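## Task

Take the loose end of the blue network patch cord and push its plug, latch clip on top, into the port beneath the red label until it clicks in. The cord must have stopped moving shortly after you finish.

## Robot and tools

Robot: two six-joint UR-style arms, left_arm and right_arm, each ending in a two-finger parallel gripper. The URDF root of left_arm sits at (+0.022, +0.350, 0) m in the scene frame, right_arm at (-0.036, -0.503, 0) m, both turned only slightly about z. A camera stand stands behind the arms. Cameras: cam_left_wrist and cam_right_wrist, each 672x504, carried on the wrists.

Frames. Scene frame: origin at table height halfway between the nominal bases, +z up, +x out over the table, left_arm toward +y (image left/right is unrelated). Each arm reports its gripper position, orientation, velocities and Hand target in its own base frame. Movement offsets are taken along the axes of that arm's current Hand target. Gripper axes: fingers point along +z, they open and close along x, and a camera block juts about 10 cm toward -y. end_effector_position is the point between the pads; fingertips extend 17.5 mm past it. Reported poses may be off by a few cm.

Row layout (used by execute_actions and move): 18 numbers, each in [-1, 1]. First nine for left_arm: dx, dy, dz, rx, ry, rz, gripper position, force_limit, speed; then the same nine for right_arm. Both arms always appear. dx..rz are an offset, not a pose: translation and rotation vector relative to the Hand target as it was when the action or move began, scaled so 1.0 = 0.6 m or 180 degrees. Repeating the same offset in a later call moves further. Sending all six pose numbers as 0 re-commands the current Hand target.

Gripper numbers are absolute settings. position: +1 fully open (50 mm), about -0.65 pads touching, -1 closes until blocked (use this to grip). force_limit: -1 about 20 N per pad, 0 about 102 N, +1 about 185 N (actual can be up to ~15 N more). speed: -1 20 mm/s, 0 85 mm/s, +1 150 mm/s; both start at +1. To leave a gripper alone, resend its previous three numbers; a 0 is a real command. New force or speed only applies after a position change of at least 0.01.

execute_actions(actions, cameras): actions is a list of actions; each action is a table of up to 15 rows, one row per 1/30 s step; a short table repeats its last row to fill 15 steps. Every row counts from the pose at that action's start. Empty actions list returns state and all images. cameras: list of names, ["all"], or [].

move(target, speed, blend, stop_force, zero, blocking, cameras): straight-line path for each gripper toward target, one 18-number row or up to 15 rows; all rows are offsets from the same starting Hand targets. speed is top path speed in m/s, 0.002 to 3.6 (default 0.25), rotations up to twice that in rad/s; one value or one per target. blend in m rounds corners in a list (0 = stop at each). stop_force in N, 3 to 120, ends an arm's path when the wrist sensor feels that much push opposing motion; unreliable when the gripper rotates; leave it out when moving away from something being pressed. zero (default true) re-zeroes the sensor before the move. blocking=false returns early (not with stop_force). Moves last 0.5 to 10 s and do not avoid obstacles. The result adds a move: line with the ending (done, off_target, moving, held, fault) and limits (paced = pose clipped, held = steps withheld).

wait(seconds 0 to 10): let time pass holding commands. stop(): brake a running move. zoom_image(camera, region=[x0,y0,x1,y1] pixels, at most 504x504) on cam_left_wrist or cam_right_wrist's latest image. zero_wrist_force(arm). read_manual(section="licences"). finished_scene(scene = current scene number) ends the scene irreversibly.

Results: per arm end_effector_position (m), end_effector_quat_wxyz, velocities (m/s, rad/s), Hand target (last commanded pose after clipping; next offsets start here), Tool commands, Joint positions, Joint torques (include gravity, positive toward larger angle), Joint velocities (may read within noise), Wrist force/torque in the gripper's own axes plus the peak since last shown, motor temperatures. Gripper object_status: 0 moving, 1 blocked while opening, 2 blocked while closing (a held object), 3 reached requested opening or pads met (usually nothing held). Opening in mm is about (250 - position_measured) x 0.202. A gripper often stops short of its Hand target; resend or add the missing offset.

Limits and hazards: commanded orientation is clipped to within 32 degrees of the measured one each step. Arms are stiff; pressing slightly beyond firm contact may trigger a fault stop (10 s) at about 150 N (plus or minus 25) or at joint contact torque limits (141 N m big joints, 26.3 N m wrists). Keep paths away from an arm's own base. A clearance check limits arm-to-arm approach but contact between arms can still fail the scene; never close a gripper on the other arm. Motors heat when stretched, loaded or pushing; MOTOR HOT appears at 70 C and brakes engage at 85 C. Do not drop things, release moving parts, slam or hit fixed objects, or let anything leave the table. The cord must be at rest when you finish.

Each tool is called after "Request:" as name(argument=value, ...) on one line, values as JSON.

## Session

Request:
execute_actions(actions=[])

Scene clock: 0.00 s.
left_arm: end_effector_position=(+0.4834, -0.2980, +0.3837) position_measured=3 object_status=3 end_effector_quat_wxyz=(+0.081, -0.408, +0.905, -0.093) | right_arm: end_effector_position=(+0.4190, -0.2263, +0.3377) position_measured=3 object_status=3 end_effector_quat_wxyz=(-0.389, +0.585, +0.571, -0.425)
Joint positions: left_arm=[-0.835 -1.574 1.511 -1.735 -1.474 -3.241] | right_arm=[3.015 -2.228 -0.864 -2.845 1.422 0.002]
Joint velocities: within noise
Joint torques (N m): no reading
Motor temperatures (°C): left_arm=[38 48 51 51 52 38] | right_arm=[47 43 35 44 40 41]
Wrist force (N): no reading
Wrist torque (N m): no reading
Wrist force, peak (N): no reading
Hand target: left_arm +0.4834, -0.2980, +0.3837; +0.081, -0.408, +0.905, -0.093 | right_arm +0.4190, -0.2263, +0.3377; -0.389, +0.585, +0.571, -0.425
Tool commands: left_gripper/position=+1.0 left_gripper/force_limit=+1.0 left_gripper/speed=+1.0 right_gripper/position=+1.0 right_gripper/force_limit=+1.0 right_gripper/speed=+1.0

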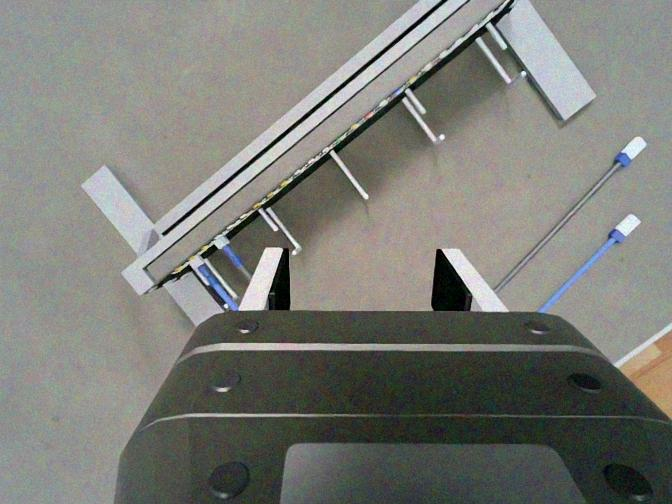

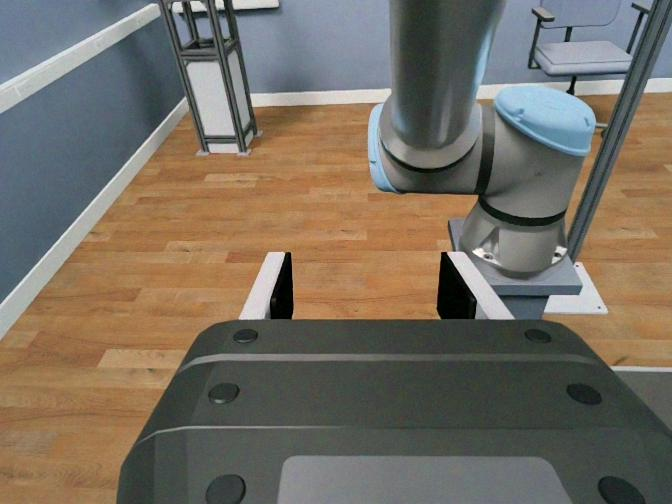

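Request:
zoom_image(camera="cam_left_wrist", region=[440, 100, 672, 380])

Request:
zoom_image(camera="cam_left_wrist", region=[80, 130, 340, 320])

Request:
zoom_image(camera="cam_left_wrist", region=[300, 0, 560, 190])

Scaled by 1.800 from the camera's 672x504 image, which has a finer 960x720 frame.

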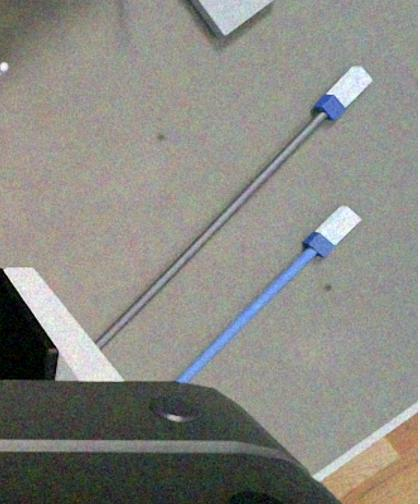

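Scaled by 1.938 from the camera's 672x504 image, which has a finer 960x720 frame.

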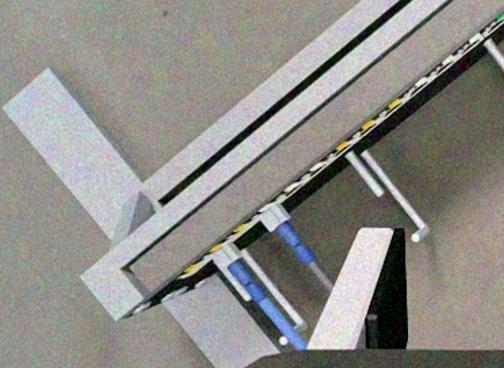

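Scaled by 1.938 from the camera's 672x504 image, which has a finer 960x720 frame.

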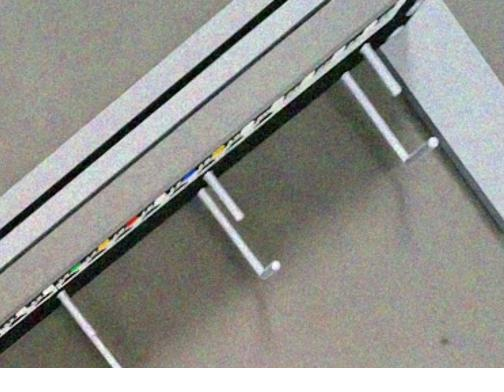

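Request:
move(target=[0.151,0.045,0.268,-0.069,-0.065,0.772,1,1,1,0,0,0,0,0,0,1,1,1], speed=0.4, cameras=["cam_left_wrist"])

Request:
zoom_image(camera="cam_left_wrist", region=[180, 0, 560, 260])

Scene clock: 41.73 s.
left_arm: end_effector_position=(+0.4405, -0.3650, +0.2150) position_measured=3 object_status=3 end_effector_quat_wxyz=(+0.151, +0.690, +0.691, +0.152) | right_arm: end_effector_position=(+0.4190, -0.2263, +0.3377) position_measured=3 object_status=3 end_effector_quat_wxyz=(-0.389, +0.585, +0.571, -0.425)
Joint positions: left_arm=[-1.106 -1.528 1.94 -2.186 -1.187 -1.068] | right_arm=[3.015 -2.228 -0.864 -2.845 1.422 0.002]
Joint torques (N m): left_arm=[-9.52 -32.03 -13 -5.79 -0.87 0.9] | right_arm=[0.43 54.25 25.93 -1.14 -0.08 -0.11]
Wrist force (N): left_arm=[1.1 1.2 -0.2] | right_arm=[0.0 -0.1 0.0]
Wrist torque (N m): left_arm=[0.25 -0.20 -0.11] | right_arm=[-0.02 0.00 0.00]
Wrist force, peak (N): left_arm=[1.3 1.4 -0.1] | right_arm=[0.0 0.1 0.3]
Hand target: left_arm +0.4405, -0.3650, +0.2150; +0.152, +0.690, +0.691, +0.152 | right_arm +0.4190, -0.2263, +0.3377; -0.389, +0.585, +0.571, -0.425
Off the commanded pose: left_arm 0.000 m, 0 deg | right_arm 0.000 m, 0 deg.
move: done
camera_calibration:
cam_left_wrist: T_world_to_cam=[[-0.00431122, 0.999962, 0.00759793, 0.376042], [0.700753, -0.00239935, 0.7134, -0.452278], [0.713391, 0.0083999, -0.700716, -0.0264355], [0, 0, 0, 1]] pos_world=[0.337415, -0.376891, 0.301274]
Images, in order (width x height): cam_left_wrist 672x504.

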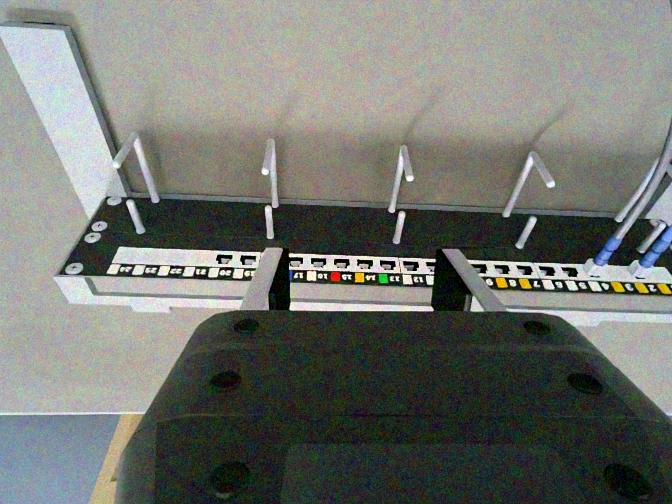

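Scaled by 1.326 from the camera's 672x504 image, which has a finer 960x720 frame.

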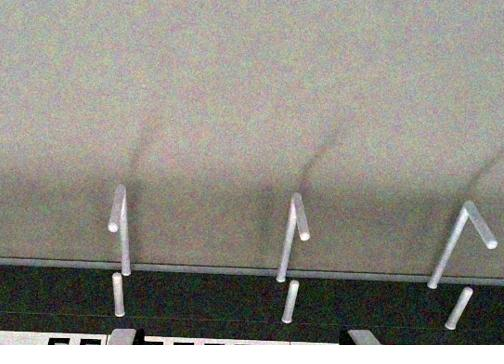

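Request:
zoom_image(camera="cam_left_wrist", region=[260, 235, 440, 305])

Request:
zoom_image(camera="cam_left_wrist", region=[540, 120, 672, 320])

Scaled by 2.800 from the camera's 672x504 image, which has a finer 960x720 frame.

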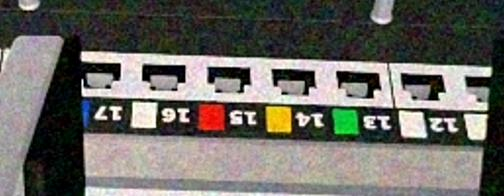

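Scaled by 2.520 from the camera's 672x504 image, which has a finer 960x720 frame.

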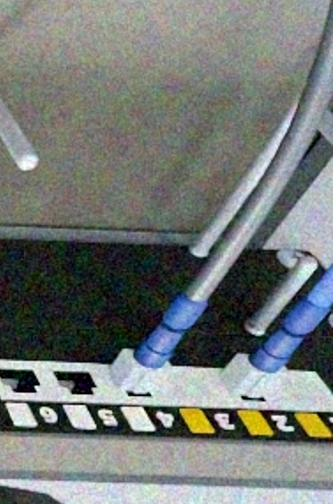

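Request:
move(target=[-0.208,-0.245,-0.087,0.109,-0.109,0.491,1,1,1,0,0,0,0,0,0,1,1,1], speed=0.4, cameras=["cam_left_wrist"])

Request:
zoom_image(camera="cam_left_wrist", region=[200, 100, 500, 320])

Scene clock: 68.73 s.
left_arm: end_effector_position=(+0.2852, -0.4899, +0.2009) position_measured=3 object_status=3 end_effector_quat_wxyz=(+0.000, +1.000, +0.001, -0.002) | right_arm: end_effector_position=(+0.4190, -0.2263, +0.3377) position_measured=3 object_status=3 end_effector_quat_wxyz=(-0.389, +0.585, +0.571, -0.425)
Joint positions: left_arm=[-1.279 -1.385 1.696 -1.881 -1.575 0.29] | right_arm=[3.015 -2.228 -0.864 -2.845 1.422 0.002]
Joint torques (N m): left_arm=[-10.66 -24.22 -39.32 -0.46 -1.83 1.3] | right_arm=[0.84 55.08 25.08 -1.03 -0.18 -0.05]
Wrist force (N): left_arm=[0.6 0.2 -0.2] | right_arm=[0.1 0.0 0.1]
Wrist torque (N m): left_arm=[0.05 -0.11 -0.04] | right_arm=[-0.01 -0.02 0.00]
Wrist force, peak (N): left_arm=[1.5 2.2 0.0] | right_arm=[0.0 0.1 0.3]
Hand target: left_arm +0.2852, -0.4899, +0.2009; +0.000, +1.000, +0.001, -0.002 | right_arm +0.4190, -0.2263, +0.3377; -0.389, +0.585, +0.571, -0.425
Off the commanded pose: left_arm 0.000 m, 0 deg | right_arm 0.000 m, 0 deg.
move: done
camera_calibration:
cam_left_wrist: T_world_to_cam=[[0.999992, 0.00180341, 0.00359919, -0.274217], [0.000408591, -0.934898, 0.354917, -0.518832], [0.00400494, -0.354912, -0.934891, 0.146882], [0, 0, 0, 1]] pos_world=[0.273839, -0.43243, 0.322448]
Images, in order (width x height): cam_left_wrist 672x504.

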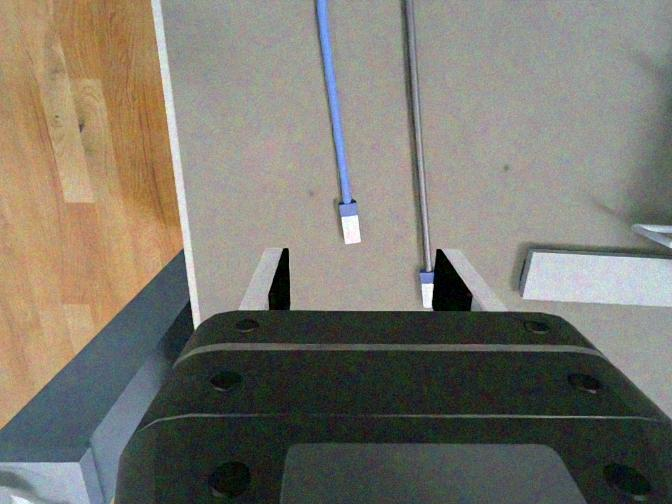

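Scaled by 1.680 from the camera's 672x504 image, which has a finer 960x720 frame.

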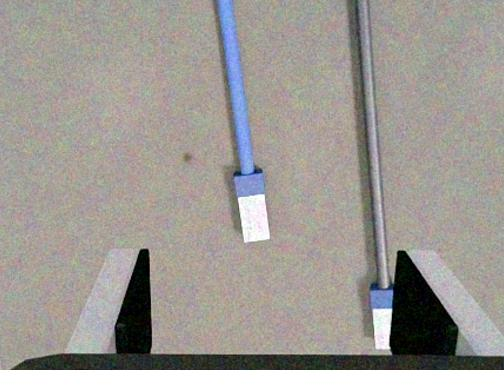

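Request:
move(target=[0.003,0.042,0.168,0,0,-0.036,1,1,1,0,0,0,0,0,0,1,1,1], speed=0.3, cameras=["cam_left_wrist"])

Request:
zoom_image(camera="cam_left_wrist", region=[270, 140, 400, 310])

Scene clock: 77.30 s.
left_arm: end_effector_position=(+0.2866, -0.5151, +0.1002) position_measured=3 object_status=3 end_effector_quat_wxyz=(+0.000, +0.998, +0.057, -0.002) | right_arm: end_effector_position=(+0.4190, -0.2263, +0.3377) position_measured=3 object_status=3 end_effector_quat_wxyz=(-0.389, +0.585, +0.571, -0.425)
Joint positions: left_arm=[-1.289 -1.234 1.782 -2.118 -1.575 0.167] | right_arm=[3.015 -2.228 -0.864 -2.845 1.422 0.002]
Joint torques (N m): left_arm=[-11.41 -31.26 -10.1 -5.46 2.5 -1.51] | right_arm=[0.3 55.33 25.81 -1.1 -0.23 -0.01]
Wrist force (N): left_arm=[0.5 0.7 -0.2] | right_arm=[0.1 0.0 0.1]
Wrist torque (N m): left_arm=[0.15 -0.10 0.08] | right_arm=[-0.01 -0.02 0.00]
Wrist force, peak (N): left_arm=[0.7 -0.3 -2.5] | right_arm=[0.2 0.2 0.2]
Hand target: left_arm +0.2866, -0.5151, +0.1001; +0.000, +0.998, +0.057, -0.002 | right_arm +0.4190, -0.2263, +0.3377; -0.389, +0.585, +0.571, -0.425
Off the commanded pose: left_arm 0.000 m, 0 deg | right_arm 0.000 m, 0 deg.
move: done
camera_calibration:
cam_left_wrist: T_world_to_cam=[[0.993419, 0.114484, 0.00357268, -0.215251], [0.105796, -0.929094, 0.354388, -0.533877], [0.0438909, -0.351677, -0.935092, 0.033984], [0, 0, 0, 1]] pos_world=[0.268825, -0.459428, 0.221746]
Images, in order (width x height): cam_left_wrist 672x504.

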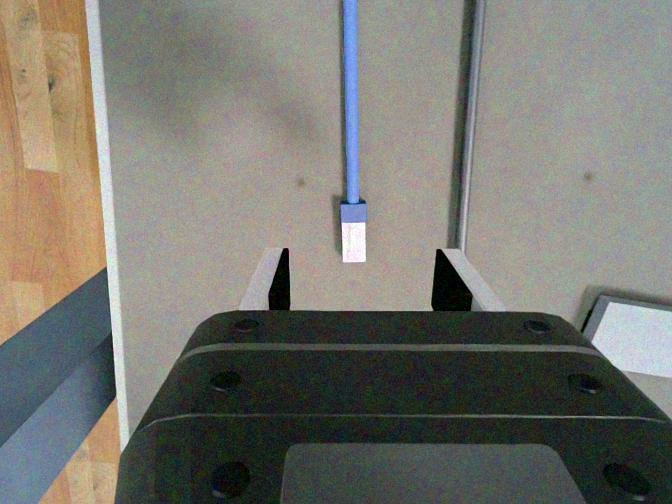

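Scaled by 2.965 from the camera's 672x504 image, which has a finer 960x720 frame.

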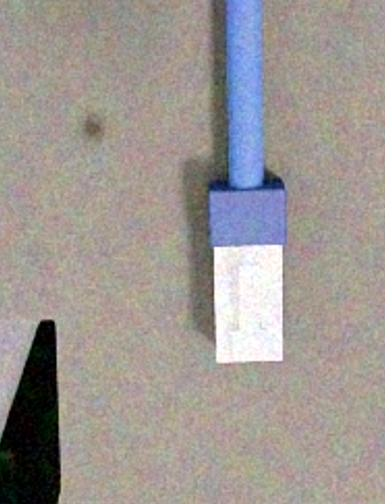

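Request:
move(target=[0,0.0057,0.09,0,0,-0.006,1,1,1,0,0,0,0,0,0,1,1,1], speed=0.2, cameras=["cam_left_wrist"])

Request:
zoom_image(camera="cam_left_wrist", region=[290, 180, 430, 310])

Scene clock: 93.13 s.
left_arm: end_effector_position=(+0.2867, -0.5185, +0.0462) position_measured=3 object_status=3 end_effector_quat_wxyz=(+0.000, +0.998, +0.067, -0.002) | right_arm: end_effector_position=(+0.4190, -0.2263, +0.3377) position_measured=3 object_status=3 end_effector_quat_wxyz=(-0.389, +0.585, +0.571, -0.425)
Joint positions: left_arm=[-1.29 -1.153 1.83 -2.247 -1.575 0.147] | right_arm=[3.015 -2.228 -0.864 -2.845 1.422 0.002]
Joint torques (N m): left_arm=[-10.88 -32.22 -8.74 -4.98 0.08 -1.59] | right_arm=[0.66 54.04 26.48 -1.19 -0.27 0]
Wrist force (N): left_arm=[0.5 0.5 0.1] | right_arm=[-0.1 0.0 0.0]
Wrist torque (N m): left_arm=[0.10 -0.09 0.07] | right_arm=[0.00 0.01 0.00]
Wrist force, peak (N): left_arm=[0.3 0.7 -1.5] | right_arm=[0.2 0.1 0.2]
Hand target: left_arm +0.2867, -0.5186, +0.0461; +0.000, +0.998, +0.067, -0.002 | right_arm +0.4190, -0.2263, +0.3377; -0.389, +0.585, +0.571, -0.425
Off the commanded pose: left_arm 0.000 m, 0 deg | right_arm 0.000 m, 0 deg.
move: done
camera_calibration:
cam_left_wrist: T_world_to_cam=[[0.991082, 0.133203, 0.00358068, -0.204393], [0.123305, -0.926957, 0.354325, -0.521794], [0.0505164, -0.350724, -0.935115, -0.0191104], [0, 0, 0, 1]] pos_world=[0.267875, -0.463157, 0.167746]
Images, in order (width x height): cam_left_wrist 672x504.

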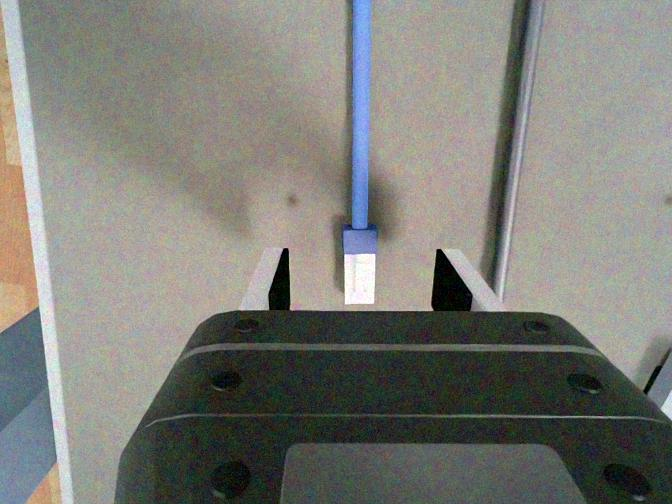

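Scaled by 3.600 from the camera's 672x504 image, which has a finer 960x720 frame.

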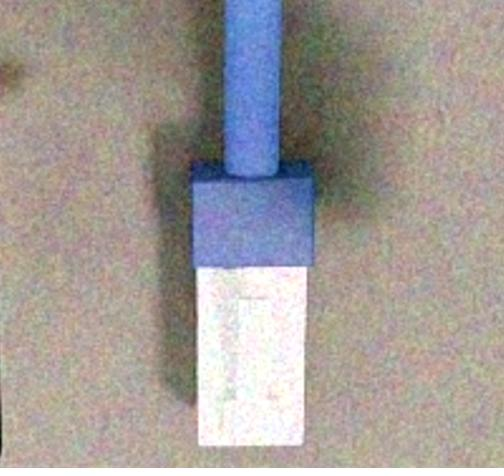

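Request:
move(target=[0,0,0.0445,0,0,0,1,1,1,0,0,0,0,0,0,1,1,1], speed=0.03, stop_force=5, cameras=["cam_left_wrist"])

Scene clock: 99.37 s.
left_arm: end_effector_position=(+0.2866, -0.5186, +0.0194) position_measured=3 object_status=3 end_effector_quat_wxyz=(+0.000, +0.998, +0.067, -0.002) | right_arm: end_effector_position=(+0.4190, -0.2263, +0.3377) position_measured=3 object_status=3 end_effector_quat_wxyz=(-0.389, +0.585, +0.571, -0.425)
Joint positions: left_arm=[-1.291 -1.111 1.852 -2.311 -1.575 0.146] | right_arm=[3.015 -2.228 -0.864 -2.845 1.422 0.002]
Joint torques (N m): left_arm=[-12.28 -34.62 -6.56 -5.14 -0.65 -1.33] | right_arm=[1.09 54.89 26.22 -1.09 -0.27 0.11]
Wrist force (N): left_arm=[0.7 0.5 -0.4] | right_arm=[0.1 0.0 0.2]
Wrist torque (N m): left_arm=[0.11 -0.13 0.07] | right_arm=[0.00 -0.01 0.00]
Wrist force, peak (N): left_arm=[0.8 0.8 0.1] | right_arm=[0.4 0.0 0.1]
Hand target: left_arm +0.2866, -0.5186, +0.0194; +0.000, +0.998, +0.067, -0.002 | right_arm +0.4190, -0.2263, +0.3377; -0.389, +0.585, +0.571, -0.425
Off the commanded pose: left_arm 0.000 m, 0 deg | right_arm 0.000 m, 0 deg.
move: done
camera_calibration:
cam_left_wrist: T_world_to_cam=[[0.991082, 0.133203, 0.00358068, -0.204198], [0.123305, -0.926957, 0.354325, -0.512321], [0.0505164, -0.350724, -0.935115, -0.044073], [0, 0, 0, 1]] pos_world=[0.267775, -0.463157, 0.141046]
Images, in order (width x height): cam_left_wrist 672x504.

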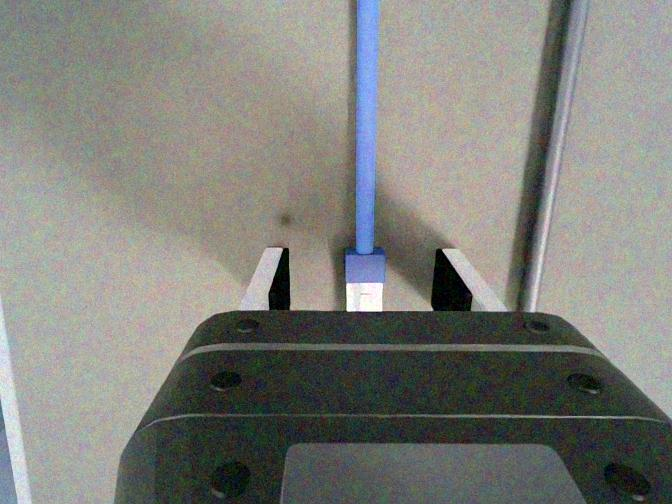

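Request:
execute_actions(actions=[[[0,0,0,0,0,0,-1,-0.3,-0.6,0,0,0,0,0,0,1,1,1]],[[0,0,0,0,0,0,-1,-0.3,-0.6,0,0,0,0,0,0,1,1,1]],[[0,0,0,0,0,0,-1,-0.3,-0.6,0,0,0,0,0,0,1,1,1]]], cameras=["cam_left_wrist"])

Scene clock: 105.87 s.
left_arm: end_effector_position=(+0.2866, -0.5186, +0.0194) position_measured=195 object_status=2 end_effector_quat_wxyz=(+0.000, +0.998, +0.067, -0.002) | right_arm: end_effector_position=(+0.4190, -0.2263, +0.3377) position_measured=3 object_status=3 end_effector_quat_wxyz=(-0.389, +0.585, +0.571, -0.425)
Joint positions: left_arm=[-1.291 -1.111 1.852 -2.311 -1.575 0.146] | right_arm=[3.015 -2.228 -0.864 -2.845 1.422 0.002]
Joint torques (N m): left_arm=[-10.4 -33.02 -7.04 -4.97 -0.51 -1.49] | right_arm=[1.01 55.04 26.42 -0.96 -0.26 0]
Wrist force (N): left_arm=[0.6 0.5 -0.2] | right_arm=[-0.1 0.0 0.2]
Wrist torque (N m): left_arm=[0.12 -0.10 0.07] | right_arm=[0.00 0.01 0.00]
Wrist force, peak (N): left_arm=[0.8 0.7 -0.4] | right_arm=[0.3 0.0 0.0]
Hand target: left_arm +0.2866, -0.5186, +0.0194; +0.000, +0.998, +0.067, -0.002 | right_arm +0.4190, -0.2263, +0.3377; -0.389, +0.585, +0.571, -0.425
Off the commanded pose: left_arm 0.000 m, 0 deg | right_arm 0.000 m, 0 deg.
camera_calibration:
cam_left_wrist: T_world_to_cam=[[0.991082, 0.133203, 0.00358068, -0.204198], [0.123305, -0.926957, 0.354325, -0.512321], [0.0505164, -0.350724, -0.935115, -0.044073], [0, 0, 0, 1]] pos_world=[0.267775, -0.463157, 0.141046]
Images, in order (width x height): cam_left_wrist 672x504.

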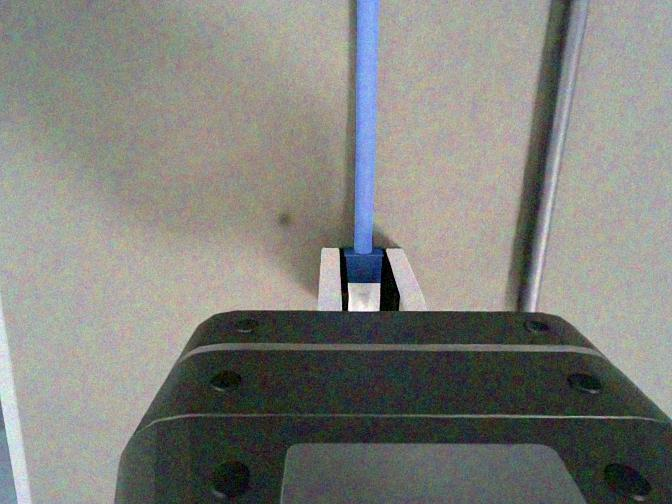

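Request:
move(target=[[0,0,-0.2,0,0,0,-1,-0.3,-0.6,0,0,0,0,0,0,1,1,1],[0.22,-0.22,-0.301,-0.231,0.19,-0.409,-1,-0.3,-0.6,0,0,0,0,0,0,1,1,1],[0.411,-0.198,-0.201,-0.231,0.19,-0.409,-1,-0.3,-0.6,0,0,0,0,0,0,1,1,1]], speed=0.25, blend=0.03, cameras=["cam_left_wrist"])

Request:
zoom_image(camera="cam_left_wrist", region=[260, 150, 460, 310])

Scene clock: 148.70 s.
left_arm: end_effector_position=(+0.5157, -0.3679, +0.1389) position_measured=195 object_status=2 end_effector_quat_wxyz=(+0.306, +0.660, +0.623, +0.287) | right_arm: end_effector_position=(+0.4190, -0.2263, +0.3377) position_measured=3 object_status=3 end_effector_quat_wxyz=(-0.389, +0.585, +0.571, -0.425)
Joint positions: left_arm=[-1.124 -1.257 2.166 -2.999 -0.842 -0.864] | right_arm=[3.015 -2.228 -0.864 -2.845 1.422 0.002]
Joint torques (N m): left_arm=[11.15 -22.8 -32.7 -5.89 -0.56 1.31] | right_arm=[1.25 55.41 26.43 -1.03 -0.16 -0.07]
Wrist force (N): left_arm=[1.7 2.0 0.2] | right_arm=[0.1 -0.1 0.0]
Wrist torque (N m): left_arm=[0.41 -0.27 -0.16] | right_arm=[-0.02 -0.01 0.00]
Wrist force, peak (N): left_arm=[2.2 2.7 2.2] | right_arm=[0.0 0.1 0.4]
Hand target: left_arm +0.5157, -0.3679, +0.1389; +0.306, +0.660, +0.623, +0.287 | right_arm +0.4190, -0.2263, +0.3377; -0.389, +0.585, +0.571, -0.425
Off the commanded pose: left_arm 0.000 m, 0 deg | right_arm 0.000 m, 0 deg.
move: done
camera_calibration:
cam_left_wrist: T_world_to_cam=[[0.0522385, 0.998626, 0.00409221, 0.350684], [0.335024, -0.0213853, 0.941967, -0.300919], [0.94076, -0.047836, -0.335681, -0.321954], [0, 0, 0, 1]] pos_world=[0.385378, -0.372039, 0.173946]
Images, in order (width x height): cam_left_wrist 672x504.

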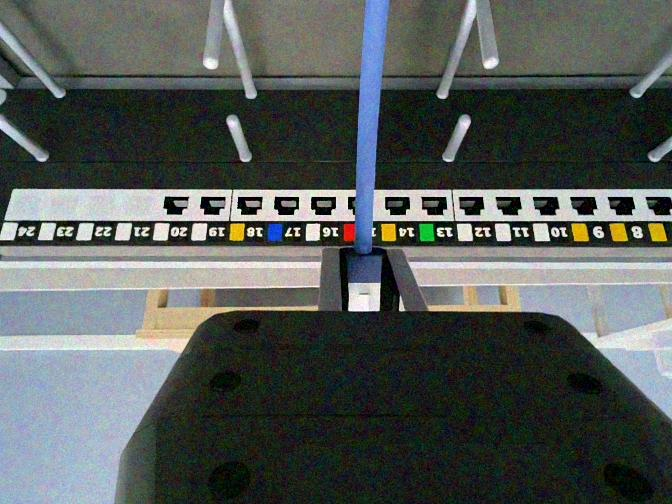

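Scaled by 2.520 from the camera's 672x504 image, which has a finer 960x720 frame.

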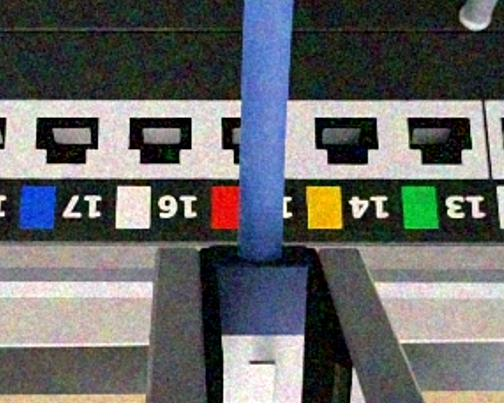

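Request:
move(target=[[0.0041,-0.0538,0.011,0.2758,0,0,-1,-0.3,-0.6,0,0,0,0,0,0,1,1,1],[0.0045,-0.041,0.0637,0.2758,0,0,-1,-0.3,-0.6,0,0,0,0,0,0,1,1,1]], speed=0.12, blend=[0.005,0], cameras=["cam_left_wrist"])

Scene clock: 183.77 s.
left_arm: end_effector_position=(+0.5290, -0.3660, +0.0954) position_measured=195 object_status=2 end_effector_quat_wxyz=(+0.000, +0.728, +0.686, -0.001) | right_arm: end_effector_position=(+0.4190, -0.2263, +0.3377) position_measured=3 object_status=3 end_effector_quat_wxyz=(-0.389, +0.585, +0.571, -0.425)
Joint positions: left_arm=[-0.813 -1.117 1.623 -2.078 -1.572 -0.755] | right_arm=[3.015 -2.228 -0.864 -2.845 1.422 0.002]
Joint torques (N m): left_arm=[9.38 -38.58 -37.64 -0.22 -1.87 1.48] | right_arm=[1.23 55.26 26.67 -1.02 -0.18 0.15]
Wrist force (N): left_arm=[0.4 0.6 -0.1] | right_arm=[0.0 0.0 0.1]
Wrist torque (N m): left_arm=[0.12 -0.07 -0.04] | right_arm=[0.00 0.00 0.00]
Wrist force, peak (N): left_arm=[1.8 2.5 -0.2] | right_arm=[0.4 0.0 -0.1]
Hand target: left_arm +0.5290, -0.3660, +0.0953; +0.000, +0.728, +0.686, -0.001 | right_arm +0.4190, -0.2263, +0.3377; -0.389, +0.585, +0.571, -0.425
Off the commanded pose: left_arm 0.000 m, 0 deg | right_arm 0.000 m, 0 deg.
move: done
camera_calibration:
cam_left_wrist: T_world_to_cam=[[0.0586684, 0.998255, 0.00673227, 0.344574], [0.933385, -0.0572453, 0.354281, -0.537925], [0.354049, -0.0145013, -0.935115, 0.0306733], [0, 0, 0, 1]] pos_world=[0.471016, -0.374321, 0.21694]
Images, in order (width x height): cam_left_wrist 672x504.

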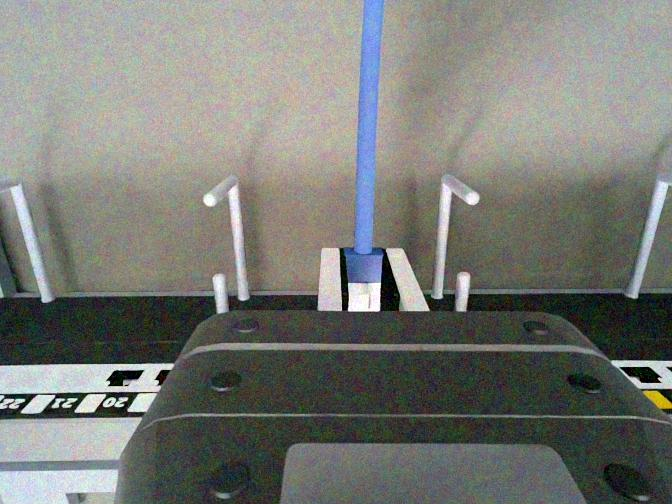

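Request:
zoom_image(camera="cam_left_wrist", region=[80, 350, 180, 420])

Request:
zoom_image(camera="cam_left_wrist", region=[600, 345, 672, 415])

Scaled by 5.040 from the camera's 672x504 image, which has a finer 960x720 frame.

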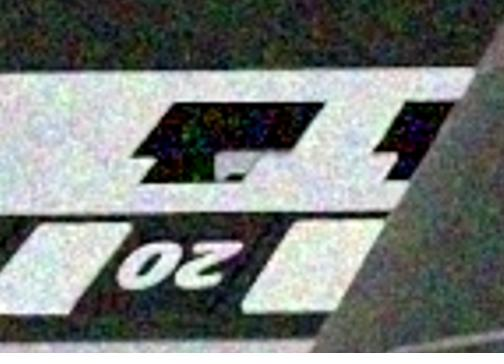

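Scaled by 7.000 from the camera's 672x504 image, which has a finer 960x720 frame.

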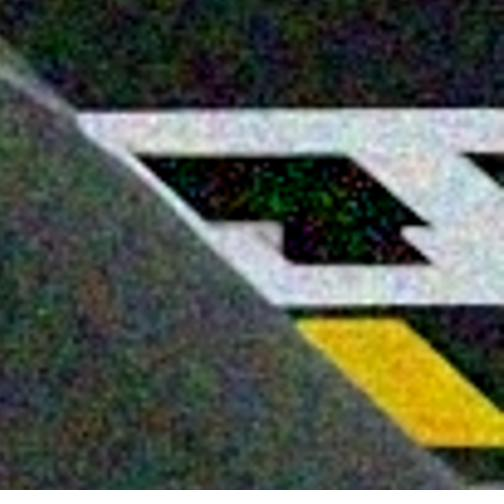

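Request:
move(target=[[0,0,0.0023,0,0,0,-1,-0.3,-0.6,0,0,0,0,0,0,1,1,1],[0,0.04,0.0023,0,0,0,-1,-0.3,-0.6,0,0,0,0,0,0,1,1,1]], speed=0.02, stop_force=7)

Scene clock: 207.97 s.
left_arm: end_effector_position=(+0.5530, -0.3674, +0.0940) position_measured=195 object_status=2 end_effector_quat_wxyz=(+0.000, +0.728, +0.686, -0.001) | right_arm: end_effector_position=(+0.4190, -0.2263, +0.3377) position_measured=3 object_status=3 end_effector_quat_wxyz=(-0.389, +0.585, +0.571, -0.425)
Joint positions: left_arm=[-0.788 -1.071 1.556 -2.056 -1.572 -0.73] | right_arm=[3.015 -2.228 -0.864 -2.845 1.422 0.002]
Joint torques (N m): left_arm=[10.92 -40.04 -38.91 -0.88 -1.57 1.49] | right_arm=[0.39 55.71 27.37 -1.02 -0.25 0.09]
Wrist force (N): left_arm=[0.3 -1.9 3.0] | right_arm=[-0.1 0.0 0.2]
Wrist torque (N m): left_arm=[0.07 -0.08 -0.04] | right_arm=[-0.01 0.02 0.00]
Wrist force, peak (N): left_arm=[0.4 -1.7 3.2] | right_arm=[0.2 0.0 0.3]
Hand target: left_arm +0.5530, -0.3674, +0.0940; +0.000, +0.728, +0.686, -0.001 | right_arm +0.4190, -0.2263, +0.3377; -0.389, +0.585, +0.571, -0.425
Off the commanded pose: left_arm 0.000 m, 0 deg | right_arm 0.000 m, 0 deg.
move: done

Request:
move(target=[0,0.02,0,0,0,0,-1,-0.3,-0.6,0,0,0,0,0,0,1,1,1], speed=0.012, stop_force=15, cameras=["cam_left_wrist"])

Scene clock: 213.43 s.
left_arm: end_effector_position=(+0.5566, -0.3676, +0.0939) position_measured=195 object_status=2 end_effector_quat_wxyz=(+0.000, +0.728, +0.686, -0.001) | right_arm: end_effector_position=(+0.4190, -0.2263, +0.3377) position_measured=3 object_status=3 end_effector_quat_wxyz=(-0.389, +0.585, +0.571, -0.425)
Joint positions: left_arm=[-0.784 -1.065 1.545 -2.052 -1.572 -0.726] | right_arm=[3.015 -2.228 -0.864 -2.845 1.422 0.002]
Joint torques (N m): left_arm=[-8.21 -58.4 -14.18 -5.84 3.91 -1.48] | right_arm=[0.42 55.64 26.98 -1.1 -0.24 0.09]
Wrist force (N): left_arm=[0.8 -14.7 -0.8] | right_arm=[0.0 0.0 0.1]
Wrist torque (N m): left_arm=[-0.25 -0.10 -0.06] | right_arm=[-0.01 0.00 0.00]
Wrist force, peak (N): left_arm=[3.5 -29.3 -6.8] | right_arm=[0.1 0.1 0.3]
Hand target: left_arm +0.5566, -0.3676, +0.0939; +0.000, +0.728, +0.686, -0.001 (not the last commanded pose) | right_arm +0.4190, -0.2263, +0.3377; -0.389, +0.585, +0.571, -0.425
Off the commanded pose: left_arm 0.008 m, 0 deg | right_arm 0.000 m, 0 deg.
move: contact (left_arm)
camera_calibration:
cam_left_wrist: T_world_to_cam=[[0.0587264, 0.998251, 0.00684821, 0.344501], [0.933448, -0.0573433, 0.354101, -0.563405], [0.353874, -0.0144026, -0.935182, 0.0196715], [0, 0, 0, 1]] pos_world=[0.498717, -0.375922, 0.21554]
Images, in order (width x height): cam_left_wrist 672x504.

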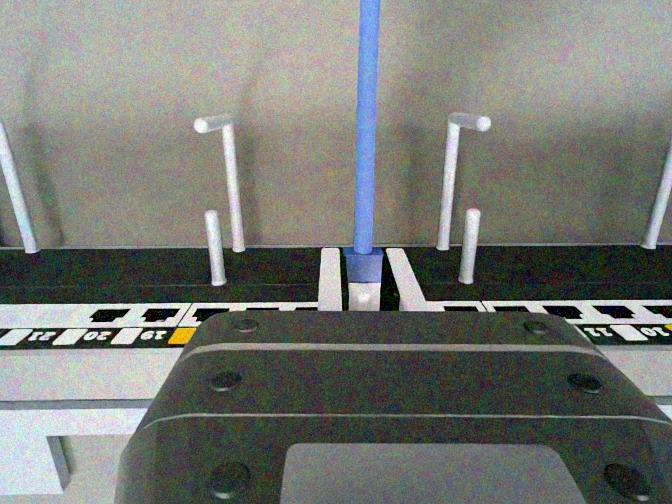

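Request:
zoom_image(camera="cam_left_wrist", region=[300, 235, 430, 325])

Request:
zoom_image(camera="cam_left_wrist", region=[60, 290, 220, 360])

Scaled by 3.877 from the camera's 672x504 image, which has a finer 960x720 frame.

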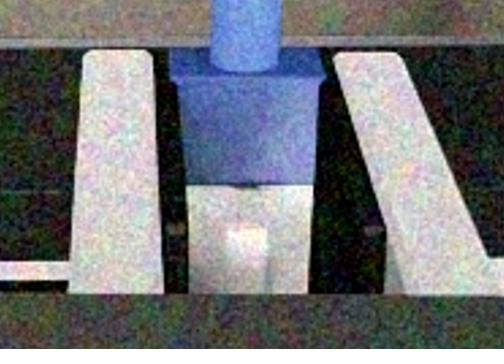

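Scaled by 3.150 from the camera's 672x504 image, which has a finer 960x720 frame.

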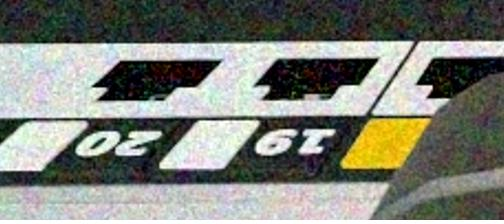

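Request:
move(target=[[0,0,0,0,0,0,-0.1,-0.3,-0.9,0,0,0,0,0,0,1,1,1],[0,-0.0117,0,0,0,0,-0.1,-0.3,-0.9,0,0,0,0,0,0,1,1,1]], speed=0.05, cameras=["cam_left_wrist"])

Request:
zoom_image(camera="cam_left_wrist", region=[290, 215, 440, 325])

Scene clock: 231.67 s.
left_arm: end_effector_position=(+0.5496, -0.3672, +0.0939) position_measured=167 object_status=3 end_effector_quat_wxyz=(+0.000, +0.728, +0.686, -0.001) | right_arm: end_effector_position=(+0.4190, -0.2263, +0.3377) position_measured=3 object_status=3 end_effector_quat_wxyz=(-0.389, +0.585, +0.571, -0.425)
Joint positions: left_arm=[-0.791 -1.078 1.565 -2.059 -1.572 -0.733] | right_arm=[3.015 -2.228 -0.864 -2.845 1.422 0.002]
Joint torques (N m): left_arm=[-10.66 -56.95 -11.62 -5.41 1.08 -1.48] | right_arm=[1.12 55.97 27.1 -1.1 -0.22 0.12]
Wrist force (N): left_arm=[0.7 0.7 0.0] | right_arm=[0.1 -0.1 -0.1]
Wrist torque (N m): left_arm=[0.15 -0.13 0.06] | right_arm=[-0.02 -0.02 0.00]
Wrist force, peak (N): left_arm=[-3.6 -15.1 0.4] | right_arm=[0.1 -0.3 0.0]
Hand target: left_arm +0.5496, -0.3672, +0.0939; +0.000, +0.728, +0.686, -0.001 | right_arm +0.4190, -0.2263, +0.3377; -0.389, +0.585, +0.571, -0.425
Off the commanded pose: left_arm 0.000 m, 0 deg | right_arm 0.000 m, 0 deg.
move: done
camera_calibration:
cam_left_wrist: T_world_to_cam=[[0.0587267, 0.998251, 0.0068483, 0.344512], [0.933448, -0.0573436, 0.354101, -0.556848], [0.353874, -0.0144026, -0.935182, 0.0221544], [0, 0, 0, 1]] pos_world=[0.491717, -0.375522, 0.21554]
Images, in order (width x height): cam_left_wrist 672x504.

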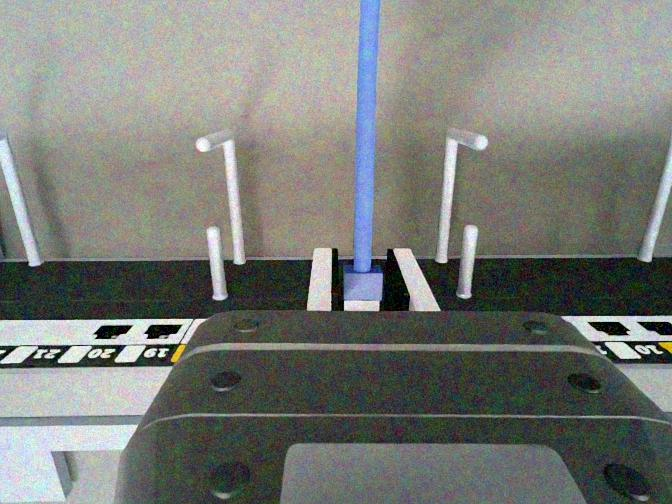

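Scaled by 3.360 from the camera's 672x504 image, which has a finer 960x720 frame.

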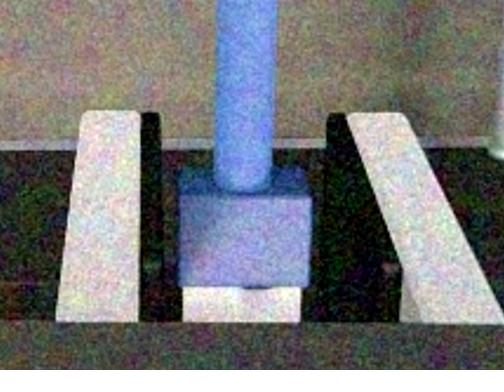

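Request:
execute_actions(actions=[[[0,0,0,0,0,0,-1,-0.2,-0.6,0,0,0,0,0,0,1,1,1]],[[0,0,0,0,0,0,-1,-0.2,-0.6,0,0,0,0,0,0,1,1,1]]])

Request:
move(target=[0,0.015,0,0,0,0,-1,-0.2,-0.6,0,0,0,0,0,0,1,1,1], speed=0.008, stop_force=25, cameras=["cam_left_wrist"])

Request:
zoom_image(camera="cam_left_wrist", region=[290, 215, 440, 325])

Scene clock: 238.53 s.
left_arm: end_effector_position=(+0.5496, -0.3672, +0.0939) position_measured=196 object_status=2 end_effector_quat_wxyz=(+0.000, +0.728, +0.686, -0.001) | right_arm: end_effector_position=(+0.4190, -0.2263, +0.3377) position_measured=3 object_status=3 end_effector_quat_wxyz=(-0.389, +0.585, +0.571, -0.425)
Joint positions: left_arm=[-0.792 -1.078 1.566 -2.059 -1.572 -0.733] | right_arm=[3.015 -2.228 -0.864 -2.845 1.422 0.002]
Joint torques (N m): left_arm=[-7.66 -57.47 -12.99 -4.99 2.14 -1.65] | right_arm=[1.2 55.55 26.58 -1.15 -0.27 0.09]
Wrist force (N): left_arm=[0.6 0.9 -0.2] | right_arm=[0.0 0.2 0.2]
Wrist torque (N m): left_arm=[0.21 -0.08 0.05] | right_arm=[0.02 -0.01 0.00]
Wrist force, peak (N): left_arm=[0.9 1.2 -0.2] | right_arm=[0.1 0.2 0.4]
Hand target: left_arm +0.5496, -0.3672, +0.0939; +0.000, +0.728, +0.686, -0.001 | right_arm +0.4190, -0.2263, +0.3377; -0.389, +0.585, +0.571, -0.425
Off the commanded pose: left_arm 0.000 m, 0 deg | right_arm 0.000 m, 0 deg.

Scene clock: 239.73 s.
left_arm: end_effector_position=(+0.5504, -0.3673, +0.0939) position_measured=196 object_status=2 end_effector_quat_wxyz=(+0.000, +0.728, +0.686, -0.001) | right_arm: end_effector_position=(+0.4190, -0.2263, +0.3377) position_measured=3 object_status=3 end_effector_quat_wxyz=(-0.389, +0.585, +0.571, -0.425)
Joint positions: left_arm=[-0.791 -1.076 1.563 -2.058 -1.572 -0.732] | right_arm=[3.015 -2.228 -0.864 -2.845 1.422 0.002]
Joint torques (N m): left_arm=[-4.4 -57.92 -15.82 -8.23 6.12 -1.22] | right_arm=[1.32 56.18 26.98 -0.98 -0.19 0.02]
Wrist force (N): left_arm=[1.7 -23.2 -2.5] | right_arm=[0.2 0.2 -0.2]
Wrist torque (N m): left_arm=[-0.14 -0.11 -0.09] | right_arm=[0.02 -0.04 0.00]
Wrist force, peak (N): left_arm=[3.3 -31.9 -2.8] | right_arm=[0.2 0.2 -0.2]
Hand target: left_arm +0.5504, -0.3673, +0.0939; +0.000, +0.728, +0.686, -0.001 (not the last commanded pose) | right_arm +0.4190, -0.2263, +0.3377; -0.389, +0.585, +0.571, -0.425
Off the commanded pose: left_arm 0.008 m, 0 deg | right_arm 0.000 m, 0 deg.
move: contact (left_arm)
camera_calibration:
cam_left_wrist: T_world_to_cam=[[0.0588808, 0.99824, 0.00700616, 0.344459], [0.933483, -0.0575455, 0.353974, -0.557574], [0.353754, -0.0143021, -0.935229, 0.0220113], [0, 0, 0, 1]] pos_world=[0.492417, -0.375624, 0.215539]
Images, in order (width x height): cam_left_wrist 672x504.

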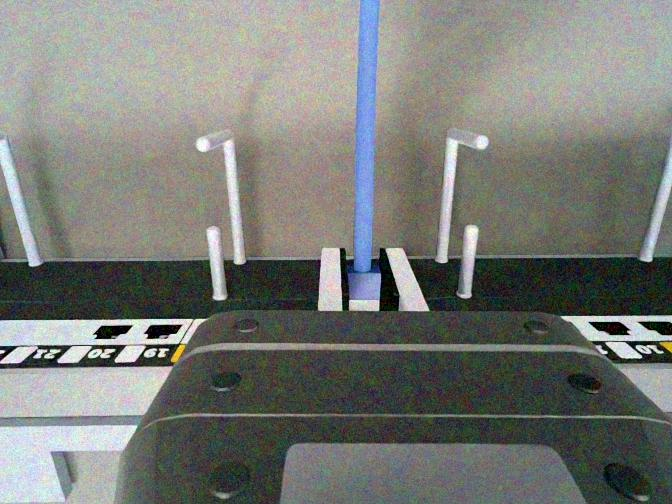

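Scaled by 3.360 from the camera's 672x504 image, which has a finer 960x720 frame.

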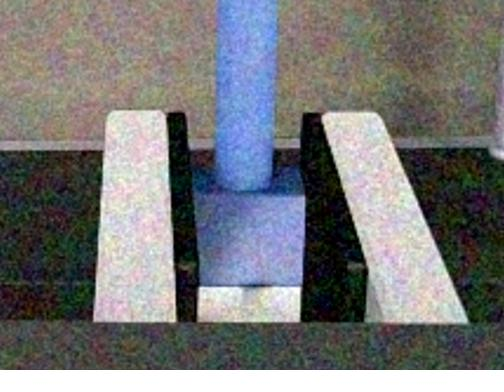

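Request:
move(target=[0,0.02,0,0,0,0,-1,-0.2,-0.6,0,0,0,0,0,0,1,1,1], speed=0.006, stop_force=40, cameras=["cam_left_wrist"])

Request:
zoom_image(camera="cam_left_wrist", region=[290, 215, 440, 325])

Scene clock: 247.27 s.
left_arm: end_effector_position=(+0.5623, -0.3680, +0.0939) position_measured=196 object_status=2 end_effector_quat_wxyz=(+0.000, +0.728, +0.686, -0.001) | right_arm: end_effector_position=(+0.4190, -0.2263, +0.3377) position_measured=3 object_status=3 end_effector_quat_wxyz=(-0.389, +0.585, +0.571, -0.425)
Joint positions: left_arm=[-0.779 -1.054 1.528 -2.045 -1.572 -0.72] | right_arm=[3.015 -2.228 -0.864 -2.845 1.422 0.002]
Joint torques (N m): left_arm=[19.51 -39.29 -46.78 -5.34 4.08 1.63] | right_arm=[1.05 55.38 27.3 -1.14 -0.24 0.13]
Wrist force (N): left_arm=[0.9 -31.3 -3.6] | right_arm=[0.2 0.1 0.0]
Wrist torque (N m): left_arm=[-0.01 -0.15 -0.18] | right_arm=[0.01 -0.03 0.00]
Wrist force, peak (N): left_arm=[3.8 -35.1 -4.2] | right_arm=[0.2 0.2 0.2]
Hand target: left_arm +0.5623, -0.3680, +0.0939; +0.000, +0.728, +0.686, -0.001 | right_arm +0.4190, -0.2263, +0.3377; -0.389, +0.585, +0.571, -0.425
Off the commanded pose: left_arm 0.000 m, 0 deg | right_arm 0.000 m, 0 deg.
move: done
camera_calibration:
cam_left_wrist: T_world_to_cam=[[0.058883, 0.99824, 0.00700065, 0.344451], [0.933516, -0.0575469, 0.353887, -0.568815], [0.353667, -0.0143027, -0.935262, 0.017807], [0, 0, 0, 1]] pos_world=[0.504418, -0.376324, 0.215539]
Images, in order (width x height): cam_left_wrist 672x504.

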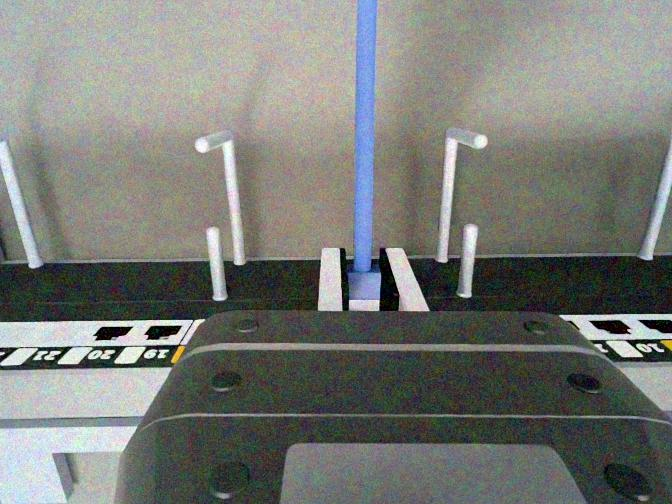

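Scaled by 3.360 from the camera's 672x504 image, which has a finer 960x720 frame.

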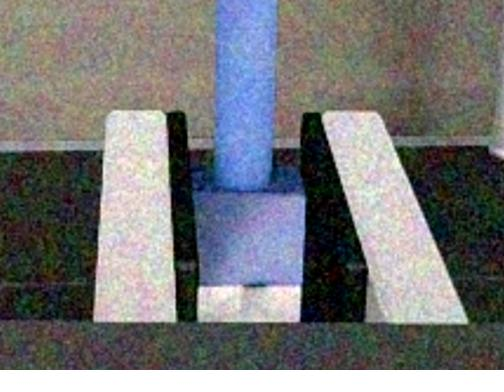

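Request:
move(target=[0,-0.0015,0,0,0,0,-1,-0.2,-0.6,0.868,0.272,-0.164,-0.389,0.039,0.024,0.3,0,0], speed=0.25, cameras=["all"])

Scene clock: 295.53 s.
left_arm: end_effector_position=(+0.5614, -0.3680, +0.0939) position_measured=196 object_status=2 end_effector_quat_wxyz=(+0.000, +0.728, +0.686, -0.001) | right_arm: end_effector_position=(+0.5603, +0.2892, +0.1900) position_measured=107 object_status=3 end_effector_quat_wxyz=(+0.000, +0.746, +0.666, +0.000)
Joint positions: left_arm=[-0.779 -1.056 1.531 -2.046 -1.572 -0.721] | right_arm=[3.831 -1.91 -1.527 -1.275 1.572 0.801]
Joint torques (N m): left_arm=[-7.93 -59.09 -9.64 -5.43 2.69 -1.59] | right_arm=[14.96 36.56 16.82 4.97 -1.45 2.5]
Wrist force (N): left_arm=[-2.2 -2.8 0.3] | right_arm=[-0.9 0.6 0.4]
Wrist torque (N m): left_arm=[0.18 -0.08 0.03] | right_arm=[-0.31 -0.03 -0.20]
Wrist force, peak (N): left_arm=[0.8 -31.9 -2.8] | right_arm=[-1.9 0.0 0.4]
Hand target: left_arm +0.5614, -0.3680, +0.0939; +0.000, +0.728, +0.686, -0.001 | right_arm +0.5603, +0.2893, +0.1899; +0.000, +0.746, +0.666, +0.000
Off the commanded pose: left_arm 0.000 m, 0 deg | right_arm 0.000 m, 0 deg.
move: done
camera_calibration:
cam_left_wrist: T_world_to_cam=[[0.0588808, 0.99824, 0.00700616, 0.344404], [0.933483, -0.0575455, 0.353974, -0.56797], [0.353754, -0.0143021, -0.935229, 0.0180761], [0, 0, 0, 1]] pos_world=[0.503517, -0.376224, 0.215539]
cam_right_wrist: T_world_to_cam=[[0.113549, 0.993507, -0.00715162, -0.343874], [0.931518, -0.103955, 0.348523, -0.53705], [0.345516, -0.0462362, -0.937273, 0.12291], [0, 0, 0, 1]] pos_world=[0.49685, 0.291495, 0.299915]

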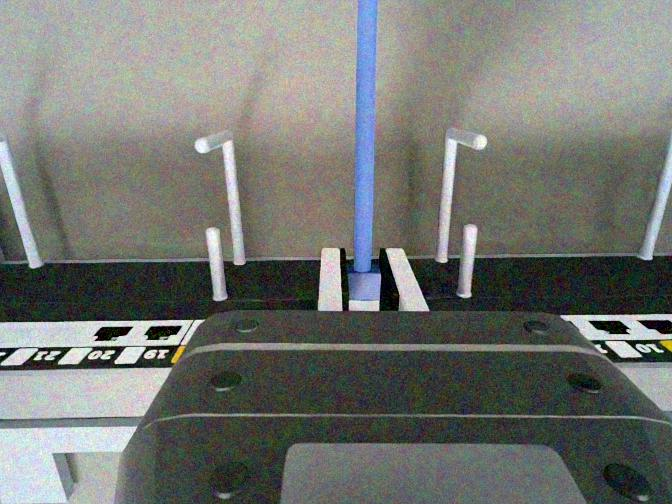

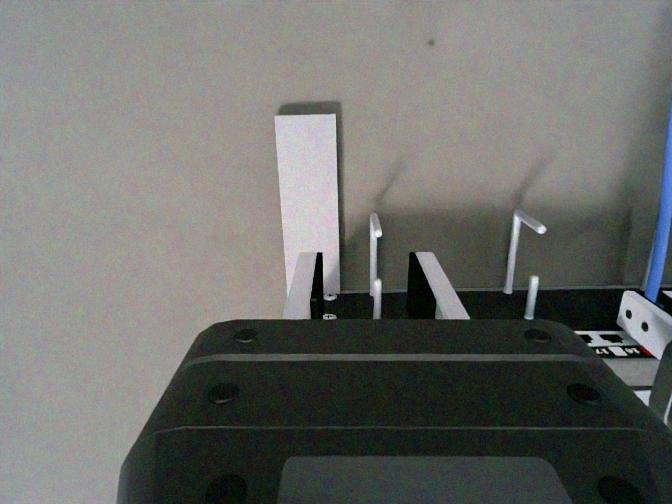

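Request:
move(target=[0,0,0,0,0,0,-1,-0.2,-0.6,0.017,0.02,0.125,0,0,0,0.3,0,0], speed=0.15, cameras=["cam_right_wrist"])

Scene clock: 304.50 s.
left_arm: end_effector_position=(+0.5614, -0.3680, +0.0939) position_measured=196 object_status=2 end_effector_quat_wxyz=(+0.000, +0.728, +0.686, -0.001) | right_arm: end_effector_position=(+0.5733, +0.2981, +0.1150) position_measured=107 object_status=3 end_effector_quat_wxyz=(+0.000, +0.746, +0.666, +0.000)
Joint positions: left_arm=[-0.779 -1.056 1.531 -2.046 -1.572 -0.721] | right_arm=[3.829 -2.01 -1.589 -1.113 1.572 0.799]
Joint torques (N m): left_arm=[-9.99 -57.45 -10.57 -4.04 0.57 -1.66] | right_arm=[-13.65 39.29 15.89 4.97 -0.82 -2.76]
Wrist force (N): left_arm=[-2.3 -2.6 0.3] | right_arm=[-0.4 0.5 0.5]
Wrist torque (N m): left_arm=[0.20 -0.05 0.03] | right_arm=[-0.33 -0.10 -0.12]
Wrist force, peak (N): left_arm=[-2.4 -3.0 0.6] | right_arm=[-0.5 0.9 1.5]
Hand target: left_arm +0.5614, -0.3680, +0.0939; +0.000, +0.728, +0.686, -0.001 | right_arm +0.5733, +0.2981, +0.1149; +0.000, +0.746, +0.666, +0.000
Off the commanded pose: left_arm 0.000 m, 0 deg | right_arm 0.000 m, 0 deg.
move: done
camera_calibration:
cam_right_wrist: T_world_to_cam=[[0.113556, 0.993506, -0.00713651, -0.354736], [0.931484, -0.103963, 0.34861, -0.522096], [0.345604, -0.0462343, -0.937241, 0.0484817], [0, 0, 0, 1]] pos_world=[0.509851, 0.300395, 0.224915]
Images, in order (width x height): cam_right_wrist 672x504.

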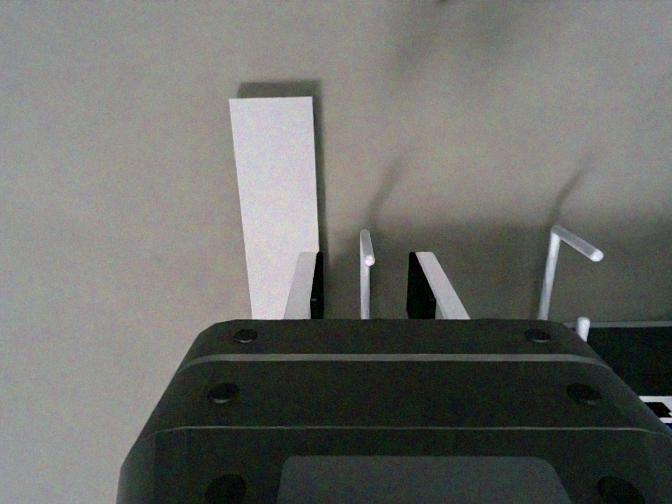

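Request:
move(target=[0,0,0,0,0,0,-1,-0.2,-0.6,0,0.008,0.065,0,0,0,0.3,0,0], speed=0.06, stop_force=8, cameras=["cam_right_wrist"])

Scene clock: 311.90 s.
left_arm: end_effector_position=(+0.5614, -0.3680, +0.0939) position_measured=196 object_status=2 end_effector_quat_wxyz=(+0.000, +0.728, +0.686, -0.001) | right_arm: end_effector_position=(+0.5781, +0.2976, +0.0759) position_measured=107 object_status=3 end_effector_quat_wxyz=(+0.000, +0.746, +0.666, +0.000)
Joint positions: left_arm=[-0.779 -1.056 1.531 -2.046 -1.572 -0.721] | right_arm=[3.823 -2.062 -1.621 -1.029 1.572 0.793]
Joint torques (N m): left_arm=[-8.11 -57.26 -11.3 -2.89 0.24 -1.28] | right_arm=[-13.63 40.04 14.6 4.91 -0.77 -2.78]
Wrist force (N): left_arm=[-2.3 -2.8 -0.5] | right_arm=[-0.5 0.7 0.1]
Wrist torque (N m): left_arm=[0.14 -0.06 0.03] | right_arm=[-0.29 -0.08 -0.09]
Wrist force, peak (N): left_arm=[-2.3 -3.1 0.6] | right_arm=[-0.7 0.7 0.8]
Hand target: left_arm +0.5614, -0.3680, +0.0939; +0.000, +0.728, +0.686, -0.001 | right_arm +0.5781, +0.2976, +0.0759; +0.000, +0.746, +0.666, +0.000
Off the commanded pose: left_arm 0.000 m, 0 deg | right_arm 0.000 m, 0 deg.
move: done
camera_calibration:
cam_right_wrist: T_world_to_cam=[[0.113556, 0.993506, -0.00713651, -0.355063], [0.931484, -0.103963, 0.34861, -0.512988], [0.345604, -0.0462343, -0.937241, 0.0101536], [0, 0, 0, 1]] pos_world=[0.514651, 0.299895, 0.185815]
Images, in order (width x height): cam_right_wrist 672x504.

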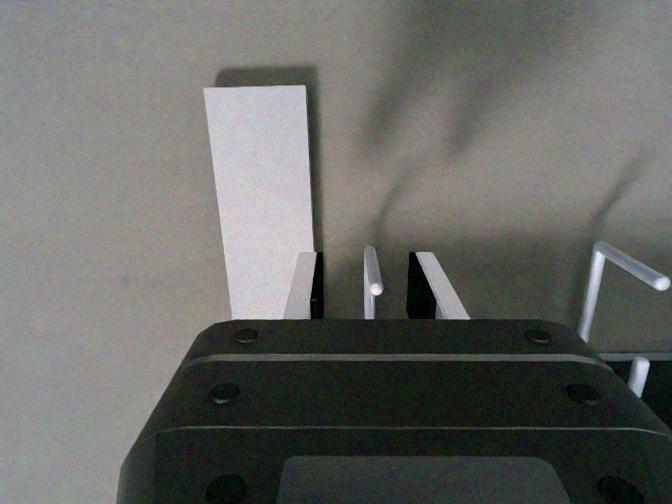

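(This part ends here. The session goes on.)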